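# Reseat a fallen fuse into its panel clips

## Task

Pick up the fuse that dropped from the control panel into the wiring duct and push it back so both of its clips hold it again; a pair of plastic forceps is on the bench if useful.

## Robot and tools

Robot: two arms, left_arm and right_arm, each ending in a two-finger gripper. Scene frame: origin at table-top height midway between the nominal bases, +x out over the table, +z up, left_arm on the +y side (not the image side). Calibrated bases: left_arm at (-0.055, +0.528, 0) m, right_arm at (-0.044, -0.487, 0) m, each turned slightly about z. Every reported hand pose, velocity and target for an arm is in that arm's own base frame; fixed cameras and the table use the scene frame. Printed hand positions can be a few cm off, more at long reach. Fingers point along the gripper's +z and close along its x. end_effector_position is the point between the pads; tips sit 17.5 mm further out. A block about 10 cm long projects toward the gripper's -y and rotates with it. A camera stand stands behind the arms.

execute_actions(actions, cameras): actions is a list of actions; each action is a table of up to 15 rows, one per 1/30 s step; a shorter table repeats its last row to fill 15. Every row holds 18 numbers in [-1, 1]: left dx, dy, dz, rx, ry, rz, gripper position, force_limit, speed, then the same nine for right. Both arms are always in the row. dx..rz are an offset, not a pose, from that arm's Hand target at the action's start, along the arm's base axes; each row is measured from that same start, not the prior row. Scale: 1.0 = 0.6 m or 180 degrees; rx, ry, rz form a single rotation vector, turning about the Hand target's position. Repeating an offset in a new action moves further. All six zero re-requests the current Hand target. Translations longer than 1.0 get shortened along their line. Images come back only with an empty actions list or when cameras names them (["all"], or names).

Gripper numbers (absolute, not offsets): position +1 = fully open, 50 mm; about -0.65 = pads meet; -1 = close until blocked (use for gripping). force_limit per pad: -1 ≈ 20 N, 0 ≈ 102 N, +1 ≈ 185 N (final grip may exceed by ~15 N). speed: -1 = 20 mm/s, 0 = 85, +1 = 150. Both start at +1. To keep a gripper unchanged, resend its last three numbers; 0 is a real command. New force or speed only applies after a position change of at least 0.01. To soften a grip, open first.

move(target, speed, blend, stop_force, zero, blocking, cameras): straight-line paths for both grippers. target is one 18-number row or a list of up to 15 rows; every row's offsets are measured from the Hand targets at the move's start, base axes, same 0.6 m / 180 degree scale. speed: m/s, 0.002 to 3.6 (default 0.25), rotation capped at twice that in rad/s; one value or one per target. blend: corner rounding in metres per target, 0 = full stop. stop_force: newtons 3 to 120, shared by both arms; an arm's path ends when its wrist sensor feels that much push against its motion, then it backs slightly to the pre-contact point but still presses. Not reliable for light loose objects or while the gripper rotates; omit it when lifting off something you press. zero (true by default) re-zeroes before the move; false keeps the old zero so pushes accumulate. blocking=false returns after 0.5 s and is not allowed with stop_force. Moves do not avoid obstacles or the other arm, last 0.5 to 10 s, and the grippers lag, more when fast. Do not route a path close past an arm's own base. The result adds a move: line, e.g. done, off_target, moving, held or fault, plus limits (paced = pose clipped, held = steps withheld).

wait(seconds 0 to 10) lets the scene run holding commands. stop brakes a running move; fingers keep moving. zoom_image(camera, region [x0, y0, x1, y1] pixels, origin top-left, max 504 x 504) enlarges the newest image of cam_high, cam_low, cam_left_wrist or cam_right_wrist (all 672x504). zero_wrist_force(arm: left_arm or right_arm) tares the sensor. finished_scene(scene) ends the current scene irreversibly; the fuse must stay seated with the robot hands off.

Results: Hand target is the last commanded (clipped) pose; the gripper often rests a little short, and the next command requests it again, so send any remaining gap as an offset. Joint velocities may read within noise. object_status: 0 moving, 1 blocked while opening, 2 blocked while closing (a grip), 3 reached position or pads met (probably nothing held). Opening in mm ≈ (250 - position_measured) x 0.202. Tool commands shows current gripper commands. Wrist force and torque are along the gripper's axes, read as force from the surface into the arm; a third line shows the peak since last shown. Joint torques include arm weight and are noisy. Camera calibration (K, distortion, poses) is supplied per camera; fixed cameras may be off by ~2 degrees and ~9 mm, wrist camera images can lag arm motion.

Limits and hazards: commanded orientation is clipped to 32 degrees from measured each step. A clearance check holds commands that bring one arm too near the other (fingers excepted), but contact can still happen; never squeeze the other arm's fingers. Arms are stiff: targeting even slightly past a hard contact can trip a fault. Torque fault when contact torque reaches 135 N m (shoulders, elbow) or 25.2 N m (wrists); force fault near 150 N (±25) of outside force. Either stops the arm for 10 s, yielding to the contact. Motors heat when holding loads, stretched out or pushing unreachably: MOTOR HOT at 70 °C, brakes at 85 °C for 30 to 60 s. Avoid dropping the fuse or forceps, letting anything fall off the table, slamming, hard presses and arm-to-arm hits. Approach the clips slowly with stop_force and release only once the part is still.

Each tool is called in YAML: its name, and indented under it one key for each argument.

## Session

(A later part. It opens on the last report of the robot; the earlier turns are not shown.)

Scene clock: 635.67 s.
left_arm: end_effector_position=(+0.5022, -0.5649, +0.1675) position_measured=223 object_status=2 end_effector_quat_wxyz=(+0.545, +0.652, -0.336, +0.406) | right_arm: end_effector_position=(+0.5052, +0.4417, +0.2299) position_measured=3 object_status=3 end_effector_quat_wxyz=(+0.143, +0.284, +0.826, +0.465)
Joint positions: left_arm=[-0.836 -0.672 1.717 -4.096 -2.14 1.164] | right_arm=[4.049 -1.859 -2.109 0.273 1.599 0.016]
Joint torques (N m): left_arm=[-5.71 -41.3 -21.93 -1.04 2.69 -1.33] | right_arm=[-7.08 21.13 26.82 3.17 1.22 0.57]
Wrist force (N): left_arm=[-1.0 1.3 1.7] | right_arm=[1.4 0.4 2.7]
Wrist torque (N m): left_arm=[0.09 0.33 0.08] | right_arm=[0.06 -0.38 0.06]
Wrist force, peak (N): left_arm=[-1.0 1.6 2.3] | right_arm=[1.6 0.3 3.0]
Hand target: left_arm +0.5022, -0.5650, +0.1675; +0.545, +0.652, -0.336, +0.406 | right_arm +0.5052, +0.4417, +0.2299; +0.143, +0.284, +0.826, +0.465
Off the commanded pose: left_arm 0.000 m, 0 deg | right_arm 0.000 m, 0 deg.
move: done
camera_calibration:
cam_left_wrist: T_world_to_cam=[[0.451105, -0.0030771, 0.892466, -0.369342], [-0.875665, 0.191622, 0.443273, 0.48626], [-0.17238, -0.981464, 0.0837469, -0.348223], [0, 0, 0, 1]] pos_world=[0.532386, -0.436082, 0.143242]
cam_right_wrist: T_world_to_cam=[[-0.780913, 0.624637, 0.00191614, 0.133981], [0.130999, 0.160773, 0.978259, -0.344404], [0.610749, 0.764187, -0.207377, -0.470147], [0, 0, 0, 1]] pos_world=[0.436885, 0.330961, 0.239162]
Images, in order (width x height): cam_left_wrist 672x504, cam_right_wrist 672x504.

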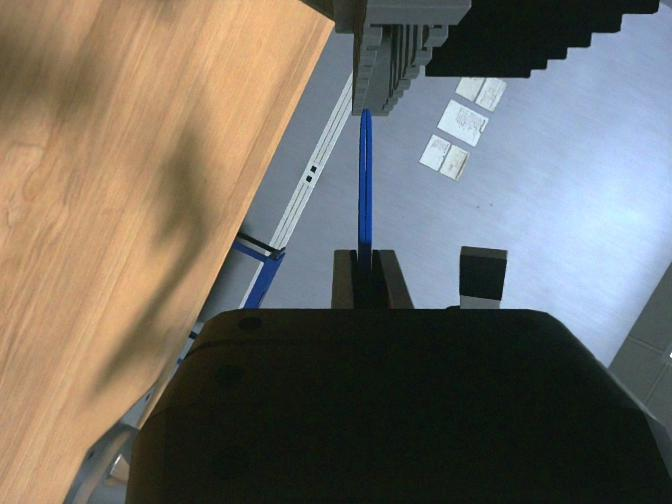

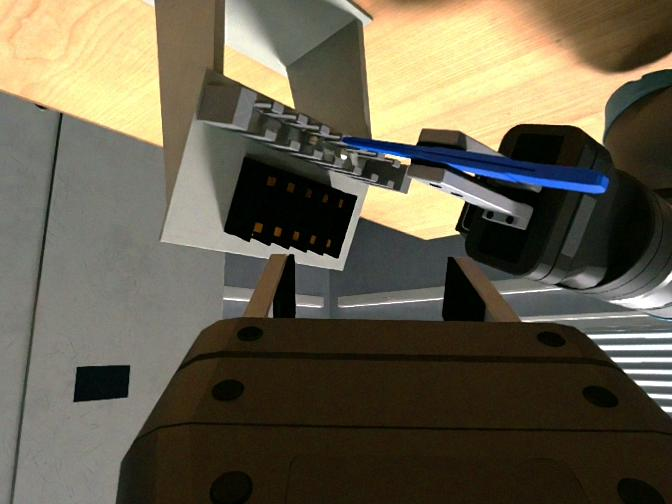

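move:
  target:
    - [0.0019,-0.0092,0.0037,0,0,0,-1,-1,-1,0,0,0,0,0,0,1,-1,0]
    - [0.0273,-0.0093,-0.0089,0,0,0,-1,-1,-1,0,0,0,0,0,0,1,-1,0]
  speed: 0.04
  stop_force: 3
  cameras: ["cam_right_wrist","cam_left_wrist"]

zoom_image:
  camera: "cam_right_wrist"
  region: [280, 100, 380, 170]

zoom_image:
  camera: "cam_left_wrist"
  region: [320, 40, 440, 130]

Scene clock: 666.50 s.
left_arm: end_effector_position=(+0.5186, -0.5706, +0.1622) position_measured=223 object_status=2 end_effector_quat_wxyz=(+0.545, +0.652, -0.336, +0.406) | right_arm: end_effector_position=(+0.5052, +0.4417, +0.2299) position_measured=3 object_status=3 end_effector_quat_wxyz=(+0.143, +0.284, +0.826, +0.465)
Joint positions: left_arm=[-0.821 -0.64 1.659 -4.068 -2.155 1.166] | right_arm=[4.049 -1.859 -2.109 0.273 1.599 0.016]
Joint torques (N m): left_arm=[7.75 -41.76 -22.83 -0.87 -2.16 1.52] | right_arm=[-6.77 21.02 26.77 3.22 1.21 0.7]
Wrist force (N): left_arm=[-0.9 1.6 1.8] | right_arm=[1.4 0.4 2.6]
Wrist torque (N m): left_arm=[0.13 0.31 -0.02] | right_arm=[0.05 -0.38 0.06]
Wrist force, peak (N): left_arm=[-1.1 1.9 1.9] | right_arm=[1.8 0.2 3.0]
Hand target: left_arm +0.5186, -0.5706, +0.1622; +0.545, +0.652, -0.336, +0.406 | right_arm +0.5052, +0.4417, +0.2299; +0.143, +0.284, +0.826, +0.465
Off the commanded pose: left_arm 0.000 m, 0 deg | right_arm 0.000 m, 0 deg.
move: done
camera_calibration:
cam_left_wrist: T_world_to_cam=[[0.451105, -0.0030771, 0.892466, -0.371938], [-0.875665, 0.191622, 0.443273, 0.504088], [-0.17238, -0.981464, 0.0837469, -0.35044], [0, 0, 0, 1]] pos_world=[0.548786, -0.441682, 0.137842]
cam_right_wrist: T_world_to_cam=[[-0.780913, 0.624637, 0.00191614, 0.133981], [0.130999, 0.160773, 0.978259, -0.344404], [0.610749, 0.764187, -0.207377, -0.470147], [0, 0, 0, 1]] pos_world=[0.436885, 0.330961, 0.239162]
Images, in order (width x height): cam_left_wrist 672x504, cam_right_wrist 672x504.

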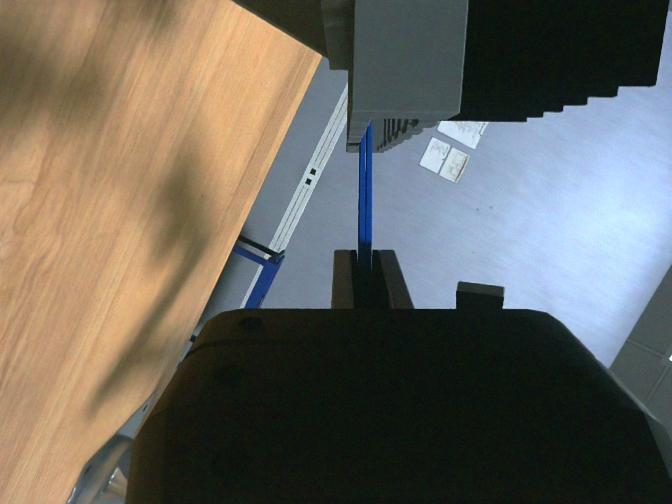

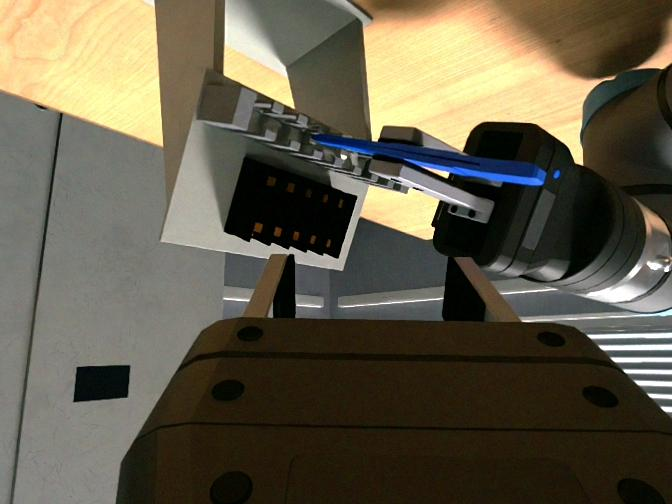

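Scaled by 5.040 from the camera's 672x504 image, which has a finer 960x720 frame.

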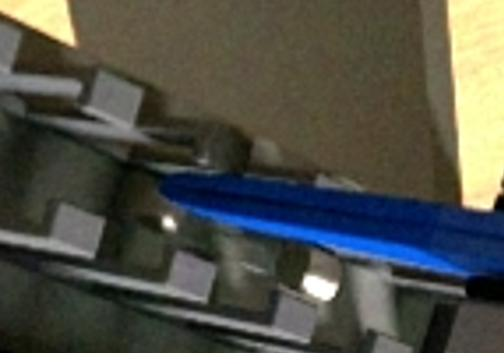

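Scaled by 4.200 from the camera's 672x504 image, which has a finer 960x720 frame.

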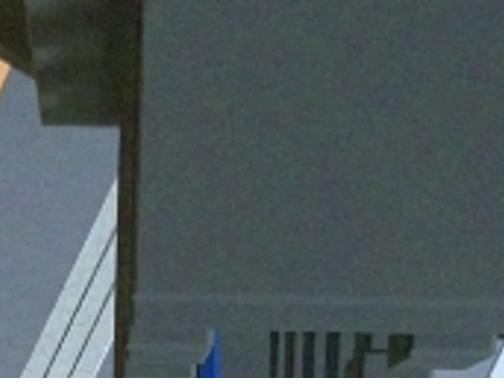

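move:
  target: [0.0271,0,-0.0127,0,0,0,-1,-1,-1,0,0,0,0,0,0,1,-1,0]
  speed: 0.04
  stop_force: 3
  cameras: ["cam_right_wrist","cam_left_wrist"]

zoom_image:
  camera: "cam_right_wrist"
  region: [280, 100, 380, 170]

Scene clock: 672.90 s.
left_arm: end_effector_position=(+0.5348, -0.5706, +0.1546) position_measured=223 object_status=2 end_effector_quat_wxyz=(+0.545, +0.652, -0.336, +0.406) | right_arm: end_effector_position=(+0.5052, +0.4417, +0.2299) position_measured=3 object_status=3 end_effector_quat_wxyz=(+0.143, +0.284, +0.826, +0.465)
Joint positions: left_arm=[-0.8 -0.608 1.609 -4.05 -2.176 1.168] | right_arm=[4.049 -1.859 -2.109 0.273 1.599 0.016]
Joint torques (N m): left_arm=[8.13 -43.82 -23.62 -0.91 -2.37 1.37] | right_arm=[-6.88 21.14 26.44 3.3 1.05 0.65]
Wrist force (N): left_arm=[-1.1 1.5 2.0] | right_arm=[1.4 0.4 2.7]
Wrist torque (N m): left_arm=[0.13 0.34 0.00] | right_arm=[0.06 -0.38 0.06]
Wrist force, peak (N): left_arm=[-1.0 1.8 1.9] | right_arm=[1.6 0.3 3.1]
Hand target: left_arm +0.5348, -0.5706, +0.1546; +0.545, +0.652, -0.336, +0.406 | right_arm +0.5052, +0.4417, +0.2299; +0.143, +0.284, +0.826, +0.465
Off the commanded pose: left_arm 0.000 m, 0 deg | right_arm 0.000 m, 0 deg.
move: done
camera_calibration:
cam_left_wrist: T_world_to_cam=[[0.451105, -0.0030771, 0.892466, -0.372509], [-0.875665, 0.191622, 0.443273, 0.52173], [-0.17238, -0.981464, 0.0837469, -0.346993], [0, 0, 0, 1]] pos_world=[0.565086, -0.441682, 0.130242]
cam_right_wrist: T_world_to_cam=[[-0.780913, 0.624637, 0.00191614, 0.133981], [0.130999, 0.160773, 0.978259, -0.344404], [0.610749, 0.764187, -0.207377, -0.470147], [0, 0, 0, 1]] pos_world=[0.436885, 0.330961, 0.239162]
Images, in order (width x height): cam_left_wrist 672x504, cam_right_wrist 672x504.

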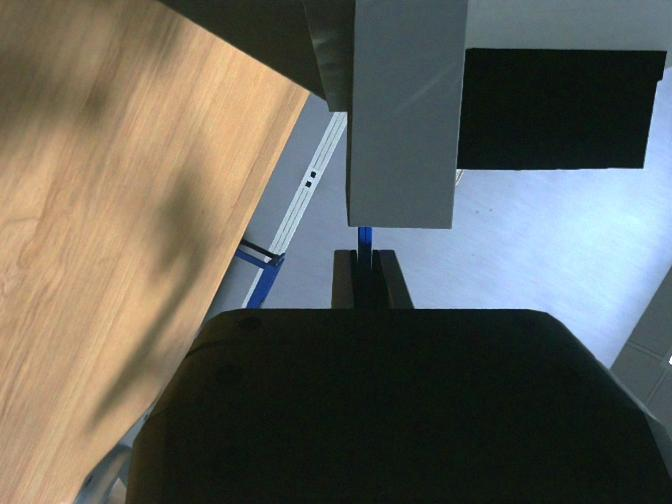

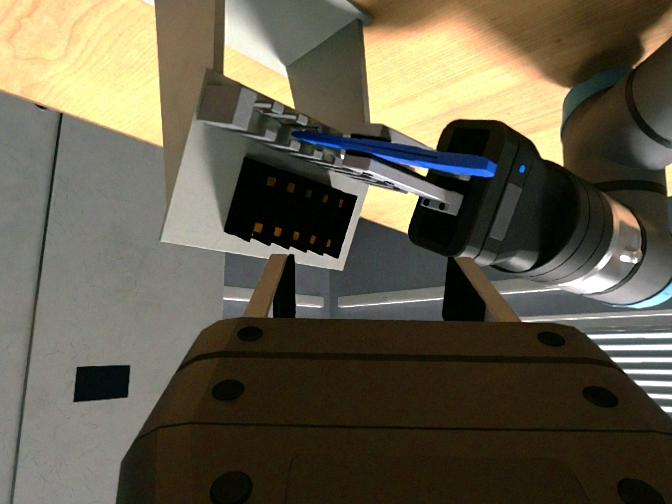

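Scaled by 5.040 from the camera's 672x504 image, which has a finer 960x720 frame.

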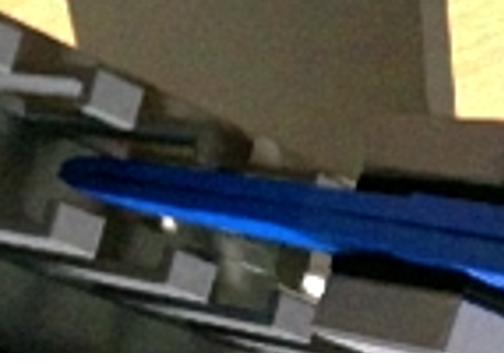

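move:
  target: [0,0.0183,0,0,0,0,-1,-1,-1,0,0,0,0,0,0,1,-1,0]
  speed: 0.02
  stop_force: 3
  cameras: ["cam_right_wrist","cam_left_wrist"]

zoom_image:
  camera: "cam_right_wrist"
  region: [280, 100, 380, 170]

Scene clock: 677.83 s.
left_arm: end_effector_position=(+0.5348, -0.5596, +0.1546) position_measured=223 object_status=2 end_effector_quat_wxyz=(+0.545, +0.652, -0.336, +0.406) | right_arm: end_effector_position=(+0.5052, +0.4417, +0.2299) position_measured=3 object_status=3 end_effector_quat_wxyz=(+0.143, +0.284, +0.826, +0.465)
Joint positions: left_arm=[-0.786 -0.616 1.629 -4.062 -2.189 1.17] | right_arm=[4.049 -1.859 -2.109 0.273 1.599 0.016]
Joint torques (N m): left_arm=[8.34 -67.6 -6.71 -4.07 -2.35 1.39] | right_arm=[-7.05 21.14 25.91 3.35 1.16 0.75]
Wrist force (N): left_arm=[-0.9 1.4 1.7] | right_arm=[1.6 0.4 2.8]
Wrist torque (N m): left_arm=[0.12 0.32 0.00] | right_arm=[0.06 -0.41 0.06]
Wrist force, peak (N): left_arm=[-1.1 1.8 1.9] | right_arm=[1.7 0.4 3.1]
Hand target: left_arm +0.5348, -0.5596, +0.1546; +0.545, +0.652, -0.336, +0.406 | right_arm +0.5052, +0.4417, +0.2299; +0.143, +0.284, +0.826, +0.465
Off the commanded pose: left_arm 0.000 m, 0 deg | right_arm 0.000 m, 0 deg.
move: done
camera_calibration:
cam_left_wrist: T_world_to_cam=[[0.451105, -0.0030771, 0.892466, -0.372475], [-0.875665, 0.191622, 0.443273, 0.519622], [-0.17238, -0.981464, 0.0837469, -0.336197], [0, 0, 0, 1]] pos_world=[0.565086, -0.430682, 0.130242]
cam_right_wrist: T_world_to_cam=[[-0.780913, 0.624637, 0.00191614, 0.133981], [0.130999, 0.160773, 0.978259, -0.344404], [0.610749, 0.764187, -0.207377, -0.470147], [0, 0, 0, 1]] pos_world=[0.436885, 0.330961, 0.239162]
Images, in order (width x height): cam_left_wrist 672x504, cam_right_wrist 672x504.

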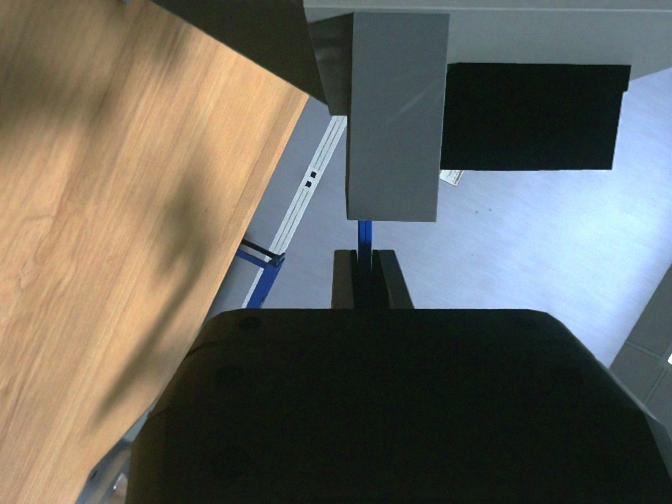

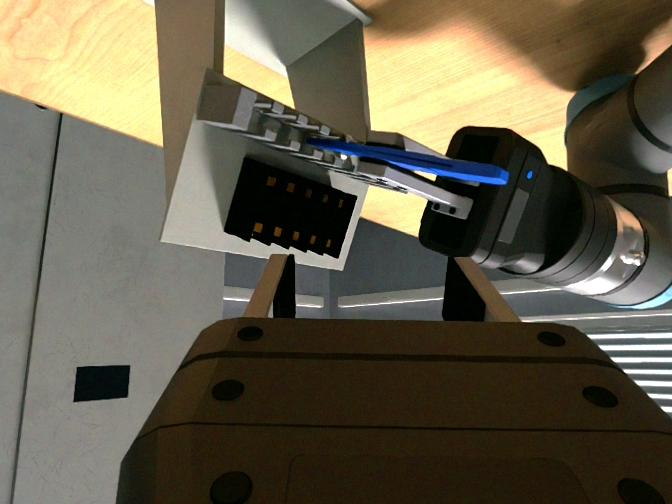

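Scaled by 5.040 from the camera's 672x504 image, which has a finer 960x720 frame.

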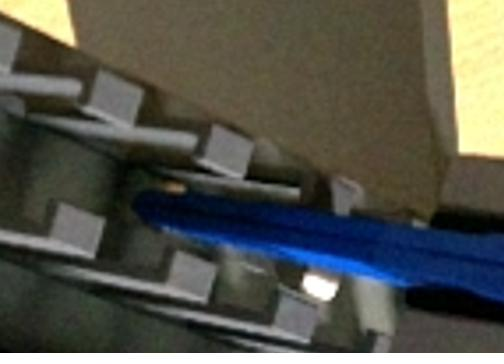

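move:
  target:
    - [0,-0.0183,0,0,0,0,-1,-1,-1,0,0,0,0,0,0,1,-1,0]
    - [-0.0022,-0.0183,-0.0045,0,0,0,-1,-1,-1,0,0,0,0,0,0,1,-1,0]
    - [-0.0022,-0.0050,-0.0045,0,0,0,-1,-1,-1,0,0,0,0,0,0,1,-1,0]
  speed: 0.03
  stop_force: 3
  cameras: ["cam_right_wrist"]

zoom_image:
  camera: "cam_right_wrist"
  region: [280, 100, 380, 170]

Scene clock: 693.70 s.
left_arm: end_effector_position=(+0.5335, -0.5631, +0.1518) position_measured=223 object_status=2 end_effector_quat_wxyz=(+0.545, +0.652, -0.336, +0.406) | right_arm: end_effector_position=(+0.5052, +0.4417, +0.2299) position_measured=3 object_status=3 end_effector_quat_wxyz=(+0.143, +0.284, +0.826, +0.465)
Joint positions: left_arm=[-0.792 -0.609 1.625 -4.064 -2.183 1.169] | right_arm=[4.049 -1.859 -2.109 0.273 1.599 0.016]
Joint torques (N m): left_arm=[-5.02 -42.26 -22.76 -1.03 2.76 -0.7] | right_arm=[-7.08 21.51 25.89 3.42 1.18 0.93]
Wrist force (N): left_arm=[-1.0 3.0 4.1] | right_arm=[1.3 0.2 2.9]
Wrist torque (N m): left_arm=[0.09 0.32 0.00] | right_arm=[0.02 -0.36 0.07]
Wrist force, peak (N): left_arm=[-1.1 1.9 5.0] | right_arm=[1.4 0.2 3.2]
Hand target: left_arm +0.5335, -0.5631, +0.1518; +0.545, +0.652, -0.336, +0.406 (not the last commanded pose) | right_arm +0.5052, +0.4417, +0.2299; +0.143, +0.284, +0.826, +0.465
Off the commanded pose: left_arm 0.001 m, 0 deg | right_arm 0.000 m, 0 deg.
move: contact (left_arm); path passed 2 of 3 targets
camera_calibration:
cam_right_wrist: T_world_to_cam=[[-0.780913, 0.624637, 0.00191614, 0.133981], [0.130999, 0.160773, 0.978259, -0.344404], [0.610749, 0.764187, -0.207377, -0.470147], [0, 0, 0, 1]] pos_world=[0.436885, 0.330961, 0.239162]
Images, in order (width x height): cam_right_wrist 672x504.

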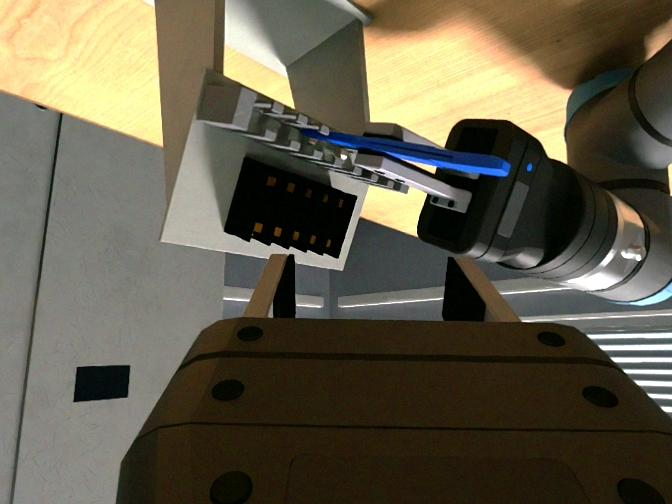

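Scaled by 5.040 from the camera's 672x504 image, which has a finer 960x720 frame.

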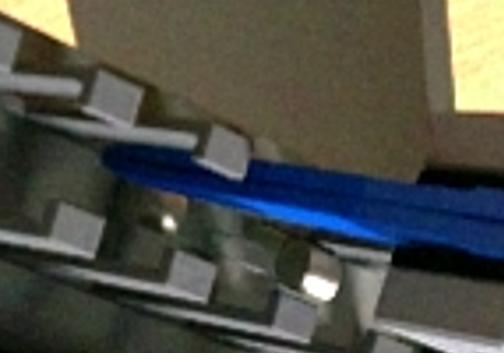

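move:
  target:
    - [0,-0.0030,0,0,0,0,-1,-1,-1,0,0,0,0,0,0,1,-1,0]
    - [0.0009,-0.0030,0.0018,0,0,0,-1,-1,-1,0,0,0,0,0,0,1,-1,0]
  speed: 0.02

move:
  target: [0,0.0090,0,0,0,0,-1,-1,-1,0,0,0,0,0,0,1,-1,0]
  speed: 0.015
  stop_force: 3
  cameras: ["cam_right_wrist"]

zoom_image:
  camera: "cam_right_wrist"
  region: [280, 100, 380, 170]

Scene clock: 703.77 s.
left_arm: end_effector_position=(+0.5340, -0.5650, +0.1527) position_measured=223 object_status=2 end_effector_quat_wxyz=(+0.545, +0.652, -0.336, +0.406) | right_arm: end_effector_position=(+0.5052, +0.4417, +0.2299) position_measured=3 object_status=3 end_effector_quat_wxyz=(+0.143, +0.284, +0.826, +0.465)
Joint positions: left_arm=[-0.794 -0.609 1.621 -4.06 -2.182 1.169] | right_arm=[4.049 -1.859 -2.109 0.273 1.599 0.016]
Joint torques (N m): left_arm=[8.11 -67.17 -23.75 -0.99 -2.37 -0.29] | right_arm=[-6.55 21.45 25.32 3.4 1.17 0.87]
Wrist force (N): left_arm=[-1.0 1.4 1.9] | right_arm=[1.5 0.4 2.7]
Wrist torque (N m): left_arm=[0.13 0.32 0.02] | right_arm=[0.06 -0.40 0.06]
Wrist force, peak (N): left_arm=[-1.0 3.2 4.1] | right_arm=[1.6 0.5 3.1]
Hand target: left_arm +0.5340, -0.5649, +0.1529; +0.545, +0.652, -0.336, +0.406 | right_arm +0.5052, +0.4417, +0.2299; +0.143, +0.284, +0.826, +0.465
Off the commanded pose: left_arm 0.000 m, 0 deg | right_arm 0.000 m, 0 deg.
move: done

Scene clock: 705.17 s.
left_arm: end_effector_position=(+0.5340, -0.5630, +0.1529) position_measured=223 object_status=2 end_effector_quat_wxyz=(+0.545, +0.652, -0.336, +0.406) | right_arm: end_effector_position=(+0.5052, +0.4417, +0.2299) position_measured=3 object_status=3 end_effector_quat_wxyz=(+0.143, +0.284, +0.826, +0.465)
Joint positions: left_arm=[-0.791 -0.611 1.624 -4.062 -2.184 1.169] | right_arm=[4.049 -1.859 -2.109 0.273 1.599 0.016]
Joint torques (N m): left_arm=[-5.44 -43.12 -22.96 -0.78 2.84 -1.07] | right_arm=[-6.91 21.75 25.07 3.42 1.18 1.02]
Wrist force (N): left_arm=[-0.6 2.6 3.3] | right_arm=[1.6 0.4 2.8]
Wrist torque (N m): left_arm=[0.12 0.28 0.00] | right_arm=[0.05 -0.41 0.07]
Wrist force, peak (N): left_arm=[-0.8 1.9 4.8] | right_arm=[1.5 0.5 3.1]
Hand target: left_arm +0.5340, -0.5630, +0.1529; +0.545, +0.652, -0.336, +0.406 (not the last commanded pose) | right_arm +0.5052, +0.4417, +0.2299; +0.143, +0.284, +0.826, +0.465
Off the commanded pose: left_arm 0.003 m, 0 deg | right_arm 0.000 m, 0 deg.
move: contact (left_arm)
camera_calibration:
cam_right_wrist: T_world_to_cam=[[-0.780913, 0.624637, 0.00191614, 0.133981], [0.130999, 0.160773, 0.978259, -0.344404], [0.610749, 0.764187, -0.207377, -0.470147], [0, 0, 0, 1]] pos_world=[0.436885, 0.330961, 0.239162]
Images, in order (width x height): cam_right_wrist 672x504.

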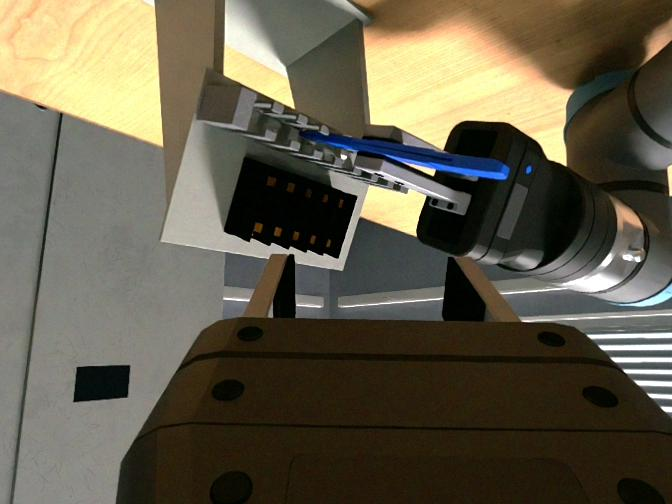

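Scaled by 5.040 from the camera's 672x504 image, which has a finer 960x720 frame.

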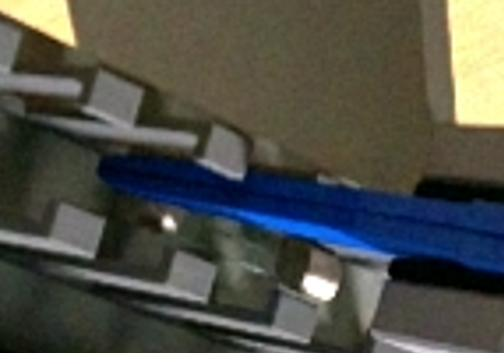

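move:
  target:
    - [0,-0.0033,0,0,0,0,-1,-1,-1,0,0,0,0,0,0,1,-1,0]
    - [0.0021,-0.0033,0.0042,-0.0001,0.0194,0,-1,-1,-1,0,0,0,0,0,0,1,-1,0]
  speed: 0.03

move:
  target: [0,0.0167,0,0,0,0,-1,-1,-1,0,0,0,0,0,0,1,-1,0]
  speed: 0.02
  stop_force: 3
  cameras: ["cam_right_wrist"]

zoom_image:
  camera: "cam_right_wrist"
  region: [280, 100, 380, 170]

Scene clock: 723.33 s.
left_arm: end_effector_position=(+0.5353, -0.5650, +0.1554) position_measured=223 object_status=2 end_effector_quat_wxyz=(+0.555, +0.664, -0.319, +0.386) | right_arm: end_effector_position=(+0.5052, +0.4417, +0.2299) position_measured=3 object_status=3 end_effector_quat_wxyz=(+0.143, +0.284, +0.826, +0.465)
Joint positions: left_arm=[-0.791 -0.618 1.62 -4.038 -2.189 1.116] | right_arm=[4.049 -1.859 -2.109 0.273 1.599 0.016]
Joint torques (N m): left_arm=[7.28 -68.62 -24.05 -0.8 -2.37 -1.41] | right_arm=[-7.05 21.73 24.99 3.54 1.12 0.99]
Wrist force (N): left_arm=[-1.0 1.3 1.9] | right_arm=[1.8 0.0 2.7]
Wrist torque (N m): left_arm=[0.12 0.34 0.09] | right_arm=[0.00 -0.44 0.06]
Wrist force, peak (N): left_arm=[-1.0 2.5 3.4] | right_arm=[1.6 0.3 3.1]
Hand target: left_arm +0.5353, -0.5650, +0.1554; +0.555, +0.664, -0.319, +0.386 | right_arm +0.5052, +0.4417, +0.2299; +0.143, +0.284, +0.826, +0.465
Off the commanded pose: left_arm 0.000 m, 0 deg | right_arm 0.000 m, 0 deg.
move: done

Scene clock: 724.60 s.
left_arm: end_effector_position=(+0.5353, -0.5626, +0.1554) position_measured=223 object_status=2 end_effector_quat_wxyz=(+0.555, +0.664, -0.319, +0.386) | right_arm: end_effector_position=(+0.5052, +0.4417, +0.2299) position_measured=3 object_status=3 end_effector_quat_wxyz=(+0.143, +0.284, +0.826, +0.465)
Joint positions: left_arm=[-0.788 -0.62 1.624 -4.04 -2.192 1.116] | right_arm=[4.049 -1.859 -2.109 0.273 1.599 0.016]
Joint torques (N m): left_arm=[-6.05 -43.66 -23.17 -0.97 2.65 -1.31] | right_arm=[-7.42 20.95 24.76 3.5 1.19 1.02]
Wrist force (N): left_arm=[-0.7 1.9 2.3] | right_arm=[1.5 0.4 2.7]
Wrist torque (N m): left_arm=[0.15 0.31 0.06] | right_arm=[0.06 -0.40 0.06]
Wrist force, peak (N): left_arm=[-0.9 2.6 4.4] | right_arm=[1.8 0.5 2.9]
Hand target: left_arm +0.5353, -0.5626, +0.1554; +0.555, +0.664, -0.319, +0.386 (not the last commanded pose) | right_arm +0.5052, +0.4417, +0.2299; +0.143, +0.284, +0.826, +0.465
Off the commanded pose: left_arm 0.008 m, 0 deg | right_arm 0.000 m, 0 deg.
move: contact (left_arm)
camera_calibration:
cam_right_wrist: T_world_to_cam=[[-0.780913, 0.624637, 0.00191614, 0.133981], [0.130999, 0.160773, 0.978259, -0.344404], [0.610749, 0.764187, -0.207377, -0.470147], [0, 0, 0, 1]] pos_world=[0.436885, 0.330961, 0.239162]
Images, in order (width x height): cam_right_wrist 672x504.

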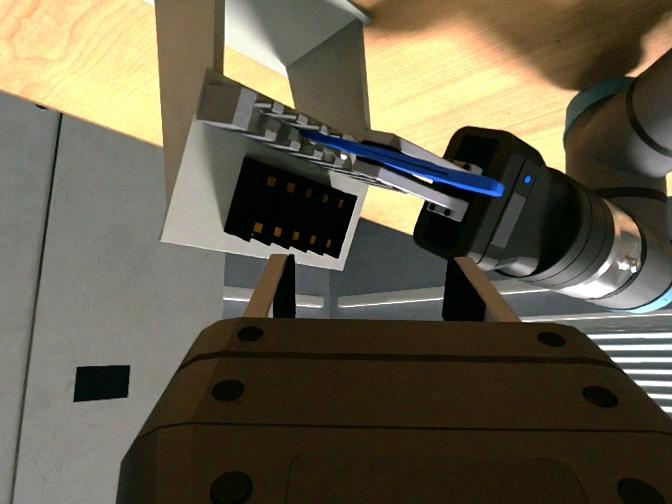

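Scaled by 5.040 from the camera's 672x504 image, which has a finer 960x720 frame.

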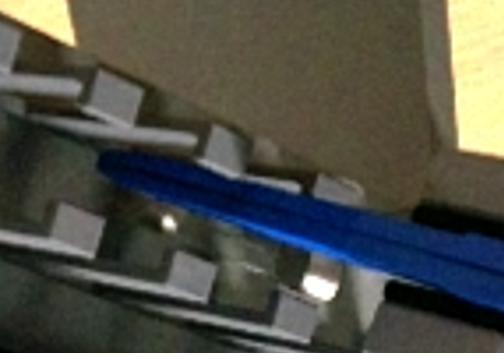

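zoom_image:
  camera: "cam_right_wrist"
  region: [290, 110, 370, 170]

wait:
  seconds: 0
  cameras: ["cam_high", "cam_low"]

zoom_image:
  camera: "cam_low"
  region: [200, 200, 400, 350]

Scaled by 6.300 from the camera's 672x504 image, which has a finer 960x720 frame.

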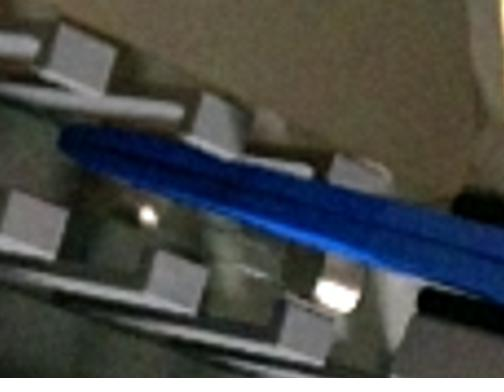

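Scene clock: 732.10 s.
left_arm: end_effector_position=(+0.5353, -0.5626, +0.1554) position_measured=223 object_status=2 end_effector_quat_wxyz=(+0.555, +0.664, -0.319, +0.386) | right_arm: end_effector_position=(+0.5052, +0.4417, +0.2299) position_measured=3 object_status=3 end_effector_quat_wxyz=(+0.143, +0.284, +0.826, +0.465)
Joint positions: left_arm=[-0.788 -0.62 1.624 -4.04 -2.192 1.116] | right_arm=[4.049 -1.859 -2.109 0.273 1.599 0.016]
Joint torques (N m): left_arm=[-5.31 -42.67 -23.13 -1.05 2.52 -1.3] | right_arm=[-7.22 21.65 24.75 3.44 1.11 1.07]
Wrist force (N): left_arm=[-0.9 1.9 2.4] | right_arm=[1.6 0.3 2.9]
Wrist torque (N m): left_arm=[0.17 0.34 0.06] | right_arm=[0.04 -0.42 0.06]
Wrist force, peak (N): left_arm=[-0.9 1.9 2.5] | right_arm=[1.6 0.0 3.2]
Hand target: left_arm +0.5353, -0.5626, +0.1554; +0.555, +0.664, -0.319, +0.386 (not the last commanded pose) | right_arm +0.5052, +0.4417, +0.2299; +0.143, +0.284, +0.826, +0.465
Tool commands: left_gripper/position=-1.0 left_gripper/force_limit=-1.0 left_gripper/speed=-1.0 right_gripper/position=+1.0 right_gripper/force_limit=-1.0 right_gripper/speed=+0.0
Off the commanded pose: left_arm 0.008 m, 0 deg | right_arm 0.000 m, 0 deg.
Images, in order (width x height): cam_high 672x504, cam_low 672x504.

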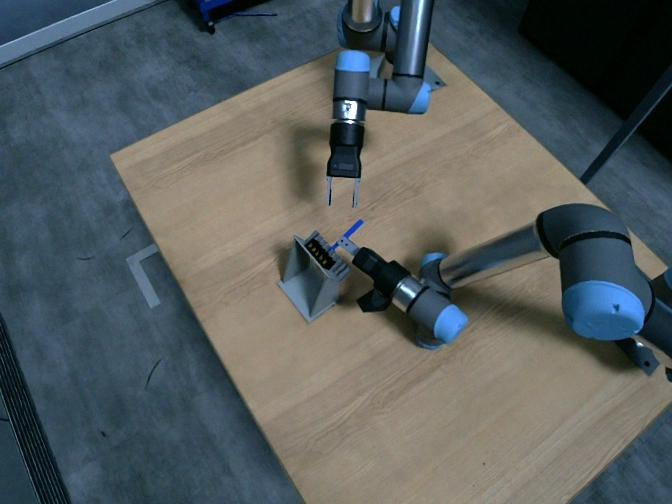

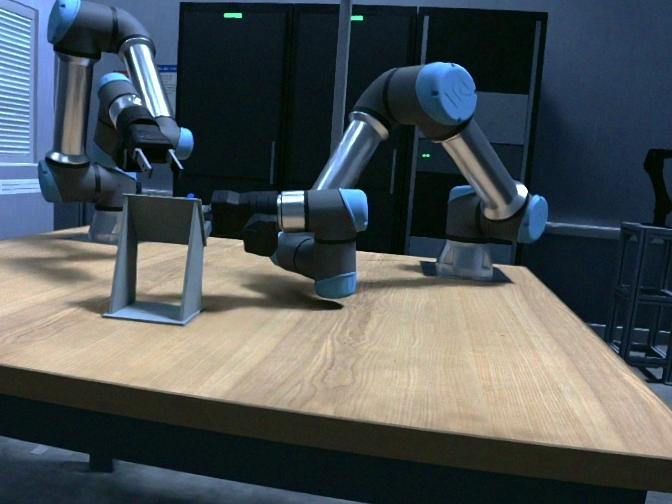

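Scaled by 2.520 from the camera's 672x504 image, which has a finer 960x720 frame.

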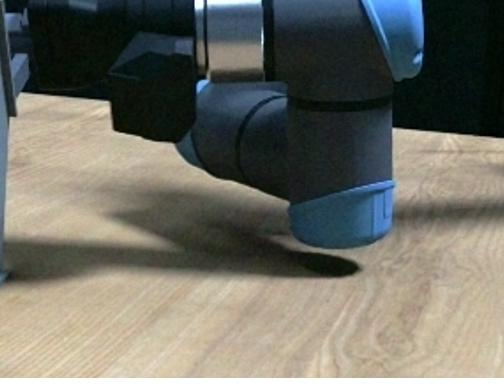

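move:
  target:
    - [0,-0.003,0,0,0,0,-1,-1,-1,0,0,0,0,0,0,1,-1,0]
    - [-0.0522,-0.003,0.0260,0,0,0,-1,-1,-1,0,0,0,0,0,0,1,-1,0]
    - [-0.0568,0.0205,0.0167,0.0001,-0.0194,0,-1,-1,-1,0,0,0,0,0,0,1,-1,0]
  speed: 0.06

execute_actions:
  actions:
    - [[0,0,0,0,0,0,-0.29,-1,-1,0,0,0,0,0,0,1,-1,0]]
    - [[0,0,0,0,0,0,-0.29,-1,-1,0,0,0,0,0,0,1,-1,0]]
  cameras: ["cam_right_wrist","cam_left_wrist"]

zoom_image:
  camera: "cam_right_wrist"
  region: [300, 110, 380, 170]

zoom_image:
  camera: "cam_left_wrist"
  region: [330, 50, 430, 125]

Scene clock: 799.47 s.
left_arm: end_effector_position=(+0.5013, -0.5503, +0.1655) position_measured=223 object_status=2 end_effector_quat_wxyz=(+0.545, +0.652, -0.336, +0.406) | right_arm: end_effector_position=(+0.5052, +0.4417, +0.2299) position_measured=3 object_status=3 end_effector_quat_wxyz=(+0.143, +0.284, +0.826, +0.465)
Joint positions: left_arm=[-0.818 -0.679 1.745 -4.117 -2.157 1.166] | right_arm=[4.049 -1.859 -2.109 0.273 1.599 0.016]
Joint torques (N m): left_arm=[7.38 -40.04 -6.85 -4.24 -2.3 1.51] | right_arm=[-6.29 21.69 24.33 3.63 1.09 1.12]
Wrist force (N): left_arm=[-0.9 1.4 1.7] | right_arm=[1.6 0.3 2.5]
Wrist torque (N m): left_arm=[0.11 0.31 0.00] | right_arm=[0.04 -0.41 0.06]
Wrist force, peak (N): left_arm=[-1.1 2.0 2.4] | right_arm=[1.7 0.4 3.1]
Hand target: left_arm +0.5012, -0.5503, +0.1655; +0.545, +0.652, -0.336, +0.406 | right_arm +0.5052, +0.4417, +0.2299; +0.143, +0.284, +0.826, +0.465
Off the commanded pose: left_arm 0.000 m, 0 deg | right_arm 0.000 m, 0 deg.
move: done

Scene clock: 800.67 s.
left_arm: end_effector_position=(+0.5012, -0.5503, +0.1655) position_measured=195 object_status=3 end_effector_quat_wxyz=(+0.545, +0.652, -0.336, +0.406) | right_arm: end_effector_position=(+0.5052, +0.4417, +0.2299) position_measured=3 object_status=3 end_effector_quat_wxyz=(+0.143, +0.284, +0.826, +0.465)
Joint positions: left_arm=[-0.818 -0.679 1.745 -4.117 -2.157 1.166] | right_arm=[4.049 -1.859 -2.109 0.273 1.599 0.016]
Joint torques (N m): left_arm=[7.74 -39.98 -6.39 -3.99 -1.98 1.31] | right_arm=[-6.91 21.58 25.15 3.57 1.01 0.93]
Wrist force (N): left_arm=[-1.2 1.4 1.8] | right_arm=[1.3 0.3 2.7]
Wrist torque (N m): left_arm=[0.09 0.36 0.00] | right_arm=[0.04 -0.37 0.07]
Wrist force, peak (N): left_arm=[-1.1 1.6 2.0] | right_arm=[1.7 0.1 2.9]
Hand target: left_arm +0.5012, -0.5503, +0.1655; +0.545, +0.652, -0.336, +0.406 | right_arm +0.5052, +0.4417, +0.2299; +0.143, +0.284, +0.826, +0.465
Off the commanded pose: left_arm 0.000 m, 0 deg | right_arm 0.000 m, 0 deg.
Step readings (end_effector_position of left_arm | right_arm):
0: (+0.5013, -0.5503, +0.1655) | (+0.5052, +0.4417, +0.2299)
1: (+0.5013, -0.5503, +0.1655) | (+0.5052, +0.4417, +0.2299)
2: (+0.5013, -0.5503, +0.1655) | (+0.5052, +0.4417, +0.2299)
4: (+0.5013, -0.5503, +0.1655) | (+0.5052, +0.4417, +0.2299)
8: (+0.5012, -0.5503, +0.1655) | (+0.5052, +0.4417, +0.2299)
15: (+0.5012, -0.5503, +0.1655) | (+0.5052, +0.4417, +0.2299)
16: (+0.5012, -0.5503, +0.1655) | (+0.5052, +0.4417, +0.2299)
17: (+0.5012, -0.5503, +0.1655) | (+0.5052, +0.4417, +0.2299)
19: (+0.5012, -0.5503, +0.1655) | (+0.5052, +0.4417, +0.2299)
23: (+0.5012, -0.5503, +0.1655) | (+0.5052, +0.4417, +0.2299)
30: (+0.5012, -0.5503, +0.1655) | (+0.5052, +0.4417, +0.2299)
camera_calibration:
cam_left_wrist: T_world_to_cam=[[0.451308, -0.0030729, 0.892363, -0.367109], [-0.875542, 0.191749, 0.443461, 0.483548], [-0.172472, -0.981439, 0.0838474, -0.333729], [0, 0, 0, 1]] pos_world=[0.531487, -0.421382, 0.141142]
cam_right_wrist: T_world_to_cam=[[-0.780913, 0.624637, 0.00191614, 0.133981], [0.130999, 0.160773, 0.978259, -0.344404], [0.610749, 0.764187, -0.207377, -0.470147], [0, 0, 0, 1]] pos_world=[0.436885, 0.330961, 0.239162]
Images, in order (width x height): cam_left_wrist 672x504, cam_right_wrist 672x504.

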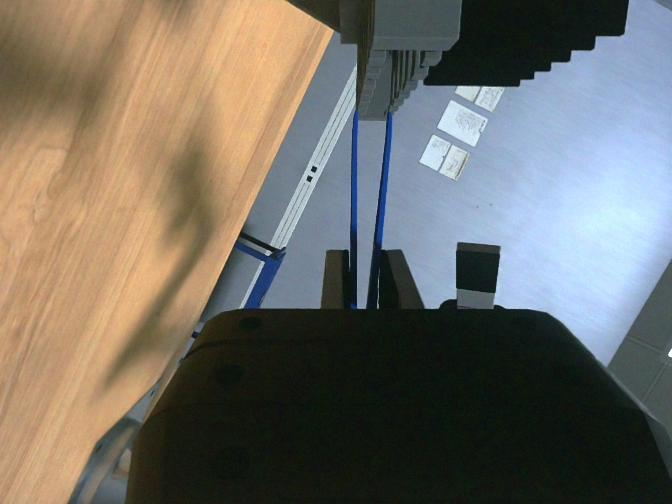

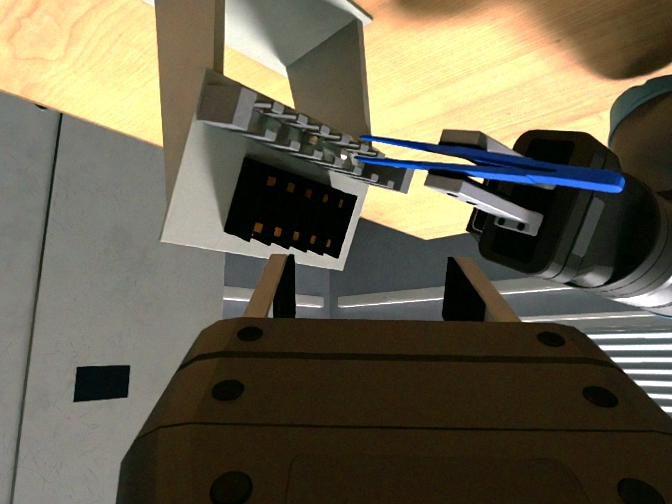

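Scaled by 6.300 from the camera's 672x504 image, which has a finer 960x720 frame.

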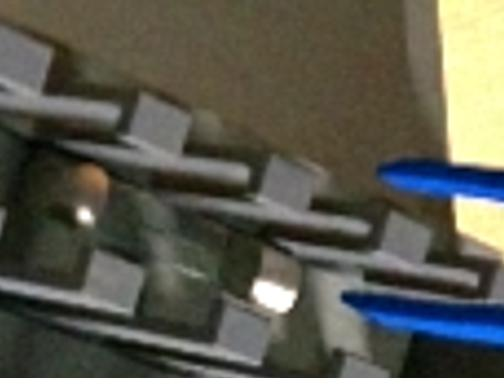

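Scaled by 5.040 from the camera's 672x504 image, which has a finer 960x720 frame.

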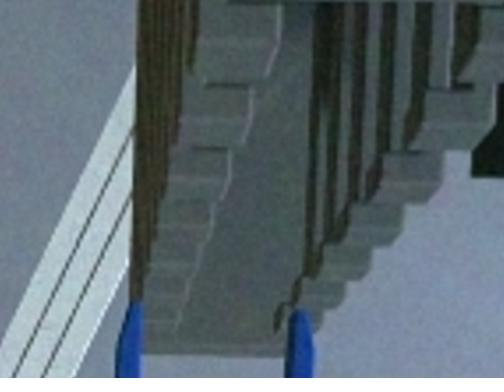

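move:
  target: [0.0098,0,-0.0049,0,0,0,-0.29,-1,-1,0,0,0,0,0,0,1,-1,0]
  speed: 0.03
  stop_force: 3
  cameras: ["cam_left_wrist","cam_right_wrist"]

zoom_image:
  camera: "cam_right_wrist"
  region: [320, 120, 380, 165]

zoom_image:
  camera: "cam_left_wrist"
  region: [340, 70, 420, 130]

Scene clock: 809.10 s.
left_arm: end_effector_position=(+0.5071, -0.5503, +0.1625) position_measured=195 object_status=3 end_effector_quat_wxyz=(+0.545, +0.652, -0.336, +0.406) | right_arm: end_effector_position=(+0.5052, +0.4417, +0.2299) position_measured=3 object_status=3 end_effector_quat_wxyz=(+0.143, +0.284, +0.826, +0.465)
Joint positions: left_arm=[-0.81 -0.667 1.728 -4.111 -2.165 1.167] | right_arm=[4.049 -1.859 -2.109 0.273 1.599 0.016]
Joint torques (N m): left_arm=[7.63 -41.27 -22.62 -0.87 -2.27 1.49] | right_arm=[-6.88 21.71 23.92 3.59 1.1 1.11]
Wrist force (N): left_arm=[-1.0 1.5 2.0] | right_arm=[1.5 0.3 3.0]
Wrist torque (N m): left_arm=[0.13 0.32 -0.01] | right_arm=[0.05 -0.40 0.06]
Wrist force, peak (N): left_arm=[-1.1 1.5 2.0] | right_arm=[1.8 0.3 3.1]
Hand target: left_arm +0.5071, -0.5503, +0.1625; +0.545, +0.652, -0.336, +0.406 | right_arm +0.5052, +0.4417, +0.2299; +0.143, +0.284, +0.826, +0.465
Off the commanded pose: left_arm 0.000 m, 0 deg | right_arm 0.000 m, 0 deg.
move: done
camera_calibration:
cam_left_wrist: T_world_to_cam=[[0.451308, -0.0030729, 0.892363, -0.367184], [-0.875542, 0.191749, 0.443461, 0.489999], [-0.172472, -0.981439, 0.0838474, -0.332468], [0, 0, 0, 1]] pos_world=[0.537387, -0.421382, 0.138242]
cam_right_wrist: T_world_to_cam=[[-0.780913, 0.624637, 0.00191614, 0.133981], [0.130999, 0.160773, 0.978259, -0.344404], [0.610749, 0.764187, -0.207377, -0.470147], [0, 0, 0, 1]] pos_world=[0.436885, 0.330961, 0.239162]
Images, in order (width x height): cam_left_wrist 672x504, cam_right_wrist 672x504.

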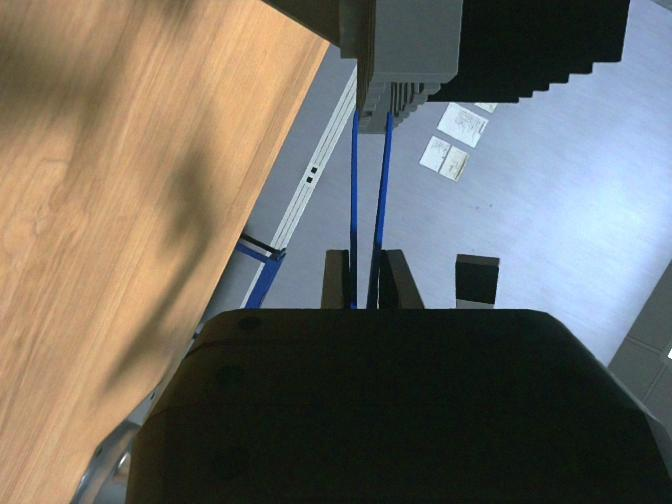

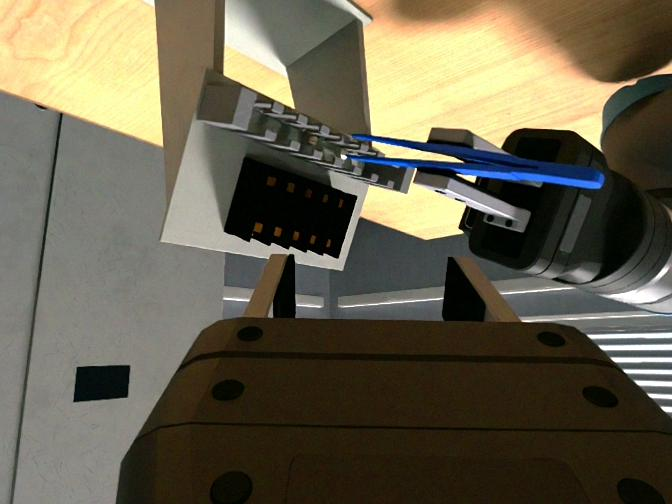

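Scaled by 8.400 from the camera's 672x504 image, which has a finer 960x720 frame.

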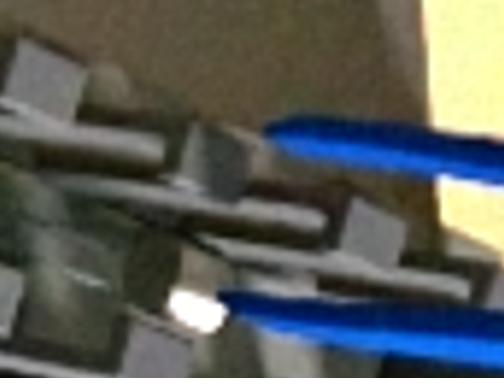

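Scaled by 6.300 from the camera's 672x504 image, which has a finer 960x720 frame.

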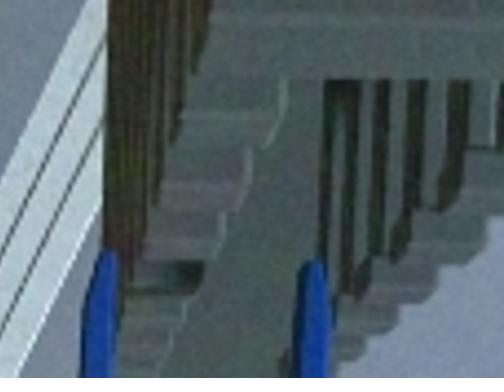

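execute_actions:
  actions:
    - [[0,0,0,0,0,0,-1,-1,-1,0,0,0,0,0,0,1,-1,0]]
    - [[0,0,0,0,0,0,-1,-1,-1,0,0,0,0,0,0,1,-1,0]]

move:
  target: [0.0304,0,-0.0152,0,0,0,-1,-1,-1,0,0,0,0,0,0,1,-1,0]
  speed: 0.03
  stop_force: 3

move:
  target: [0,-0.0117,0,0,0,0,-1,-1,-1,0,0,0,0,0,0,1,-1,0]
  speed: 0.01
  stop_force: 3
  cameras: ["cam_right_wrist"]

zoom_image:
  camera: "cam_right_wrist"
  region: [300, 110, 380, 170]

Scene clock: 829.57 s.
left_arm: end_effector_position=(+0.5071, -0.5503, +0.1625) position_measured=223 object_status=2 end_effector_quat_wxyz=(+0.545, +0.652, -0.336, +0.406) | right_arm: end_effector_position=(+0.5052, +0.4417, +0.2299) position_measured=3 object_status=3 end_effector_quat_wxyz=(+0.143, +0.284, +0.826, +0.465)
Joint positions: left_arm=[-0.81 -0.667 1.728 -4.111 -2.165 1.167] | right_arm=[4.049 -1.859 -2.109 0.273 1.599 0.016]
Joint torques (N m): left_arm=[7.64 -40.98 -22.51 -0.85 -2.02 1.25] | right_arm=[-6.85 22.02 23.95 3.54 1.09 1.15]
Wrist force (N): left_arm=[-0.9 1.4 2.0] | right_arm=[1.6 0.5 2.5]
Wrist torque (N m): left_arm=[0.11 0.32 0.00] | right_arm=[0.07 -0.41 0.07]
Wrist force, peak (N): left_arm=[-1.2 1.5 2.0] | right_arm=[1.8 0.6 3.0]
Hand target: left_arm +0.5071, -0.5503, +0.1625; +0.545, +0.652, -0.336, +0.406 | right_arm +0.5052, +0.4417, +0.2299; +0.143, +0.284, +0.826, +0.465
Off the commanded pose: left_arm 0.000 m, 0 deg | right_arm 0.000 m, 0 deg.
Step readings (end_effector_position of left_arm | right_arm):
0: (+0.5071, -0.5503, +0.1625) | (+0.5052, +0.4417, +0.2299)
1: (+0.5071, -0.5503, +0.1625) | (+0.5052, +0.4417, +0.2299)
2: (+0.5071, -0.5503, +0.1625) | (+0.5052, +0.4417, +0.2299)
4: (+0.5071, -0.5503, +0.1625) | (+0.5052, +0.4417, +0.2299)
8: (+0.5071, -0.5503, +0.1625) | (+0.5052, +0.4417, +0.2299)
15: (+0.5071, -0.5503, +0.1625) | (+0.5052, +0.4417, +0.2299)
16: (+0.5071, -0.5503, +0.1625) | (+0.5052, +0.4417, +0.2299)
17: (+0.5071, -0.5503, +0.1625) | (+0.5052, +0.4417, +0.2299)
19: (+0.5071, -0.5503, +0.1625) | (+0.5052, +0.4417, +0.2299)
23: (+0.5071, -0.5503, +0.1625) | (+0.5052, +0.4417, +0.2299)
30: (+0.5071, -0.5503, +0.1625) | (+0.5052, +0.4417, +0.2299)

Scene clock: 831.17 s.
left_arm: end_effector_position=(+0.5254, -0.5503, +0.1534) position_measured=223 object_status=2 end_effector_quat_wxyz=(+0.545, +0.652, -0.336, +0.406) | right_arm: end_effector_position=(+0.5052, +0.4417, +0.2299) position_measured=3 object_status=3 end_effector_quat_wxyz=(+0.143, +0.284, +0.826, +0.465)
Joint positions: left_arm=[-0.786 -0.629 1.672 -4.091 -2.189 1.17] | right_arm=[4.049 -1.859 -2.109 0.273 1.599 0.016]
Joint torques (N m): left_arm=[7.53 -42.26 -22.98 -0.73 -2.27 1.36] | right_arm=[-7 21.7 24.6 3.68 1.1 1.25]
Wrist force (N): left_arm=[-0.9 1.3 1.8] | right_arm=[1.4 0.3 2.8]
Wrist torque (N m): left_arm=[0.11 0.32 -0.02] | right_arm=[0.04 -0.38 0.07]
Wrist force, peak (N): left_arm=[-1.0 1.9 1.8] | right_arm=[1.3 0.3 3.3]
Hand target: left_arm +0.5254, -0.5503, +0.1534; +0.545, +0.652, -0.336, +0.406 | right_arm +0.5052, +0.4417, +0.2299; +0.143, +0.284, +0.826, +0.465
Off the commanded pose: left_arm 0.000 m, 0 deg | right_arm 0.000 m, 0 deg.
move: done

Scene clock: 832.70 s.
left_arm: end_effector_position=(+0.5254, -0.5573, +0.1534) position_measured=223 object_status=2 end_effector_quat_wxyz=(+0.545, +0.652, -0.336, +0.406) | right_arm: end_effector_position=(+0.5052, +0.4417, +0.2299) position_measured=3 object_status=3 end_effector_quat_wxyz=(+0.143, +0.284, +0.826, +0.465)
Joint positions: left_arm=[-0.795 -0.625 1.66 -4.083 -2.18 1.169] | right_arm=[4.049 -1.859 -2.109 0.273 1.599 0.016]
Joint torques (N m): left_arm=[-7.79 -42.81 -24.33 -0.9 2.38 -1.09] | right_arm=[-7.11 21.92 24.02 3.67 1.12 1.04]
Wrist force (N): left_arm=[-0.8 0.6 -0.9] | right_arm=[1.8 0.4 2.8]
Wrist torque (N m): left_arm=[0.20 0.31 0.08] | right_arm=[0.07 -0.44 0.06]
Wrist force, peak (N): left_arm=[-1.0 2.4 -1.2] | right_arm=[1.9 0.3 2.9]
Hand target: left_arm +0.5254, -0.5573, +0.1534; +0.545, +0.652, -0.336, +0.406 | right_arm +0.5052, +0.4417, +0.2299; +0.143, +0.284, +0.826, +0.465
Off the commanded pose: left_arm 0.000 m, 0 deg | right_arm 0.000 m, 0 deg.
move: done
camera_calibration:
cam_right_wrist: T_world_to_cam=[[-0.780913, 0.624637, 0.00191614, 0.133981], [0.130999, 0.160773, 0.978259, -0.344404], [0.610749, 0.764187, -0.207377, -0.470147], [0, 0, 0, 1]] pos_world=[0.436885, 0.330961, 0.239162]
Images, in order (width x height): cam_right_wrist 672x504.

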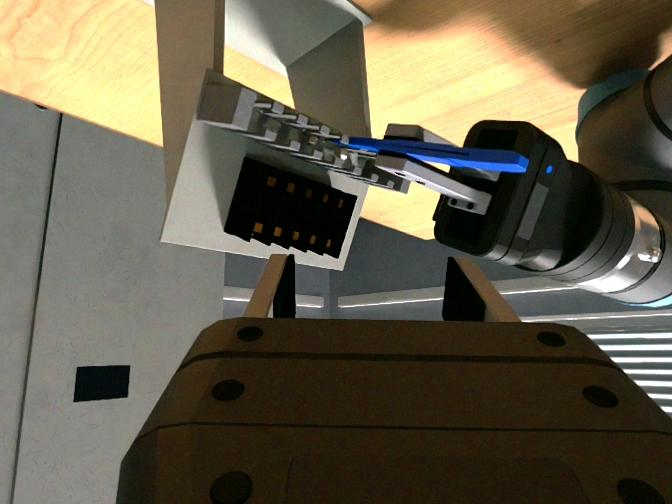

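Scaled by 6.300 from the camera's 672x504 image, which has a finer 960x720 frame.

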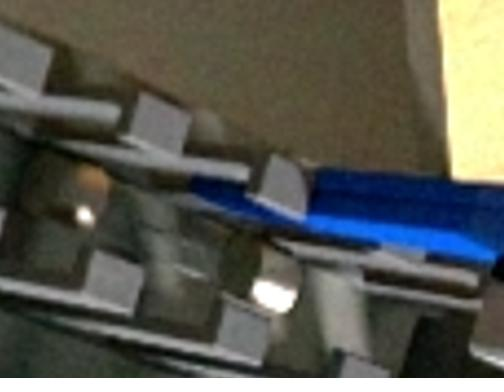

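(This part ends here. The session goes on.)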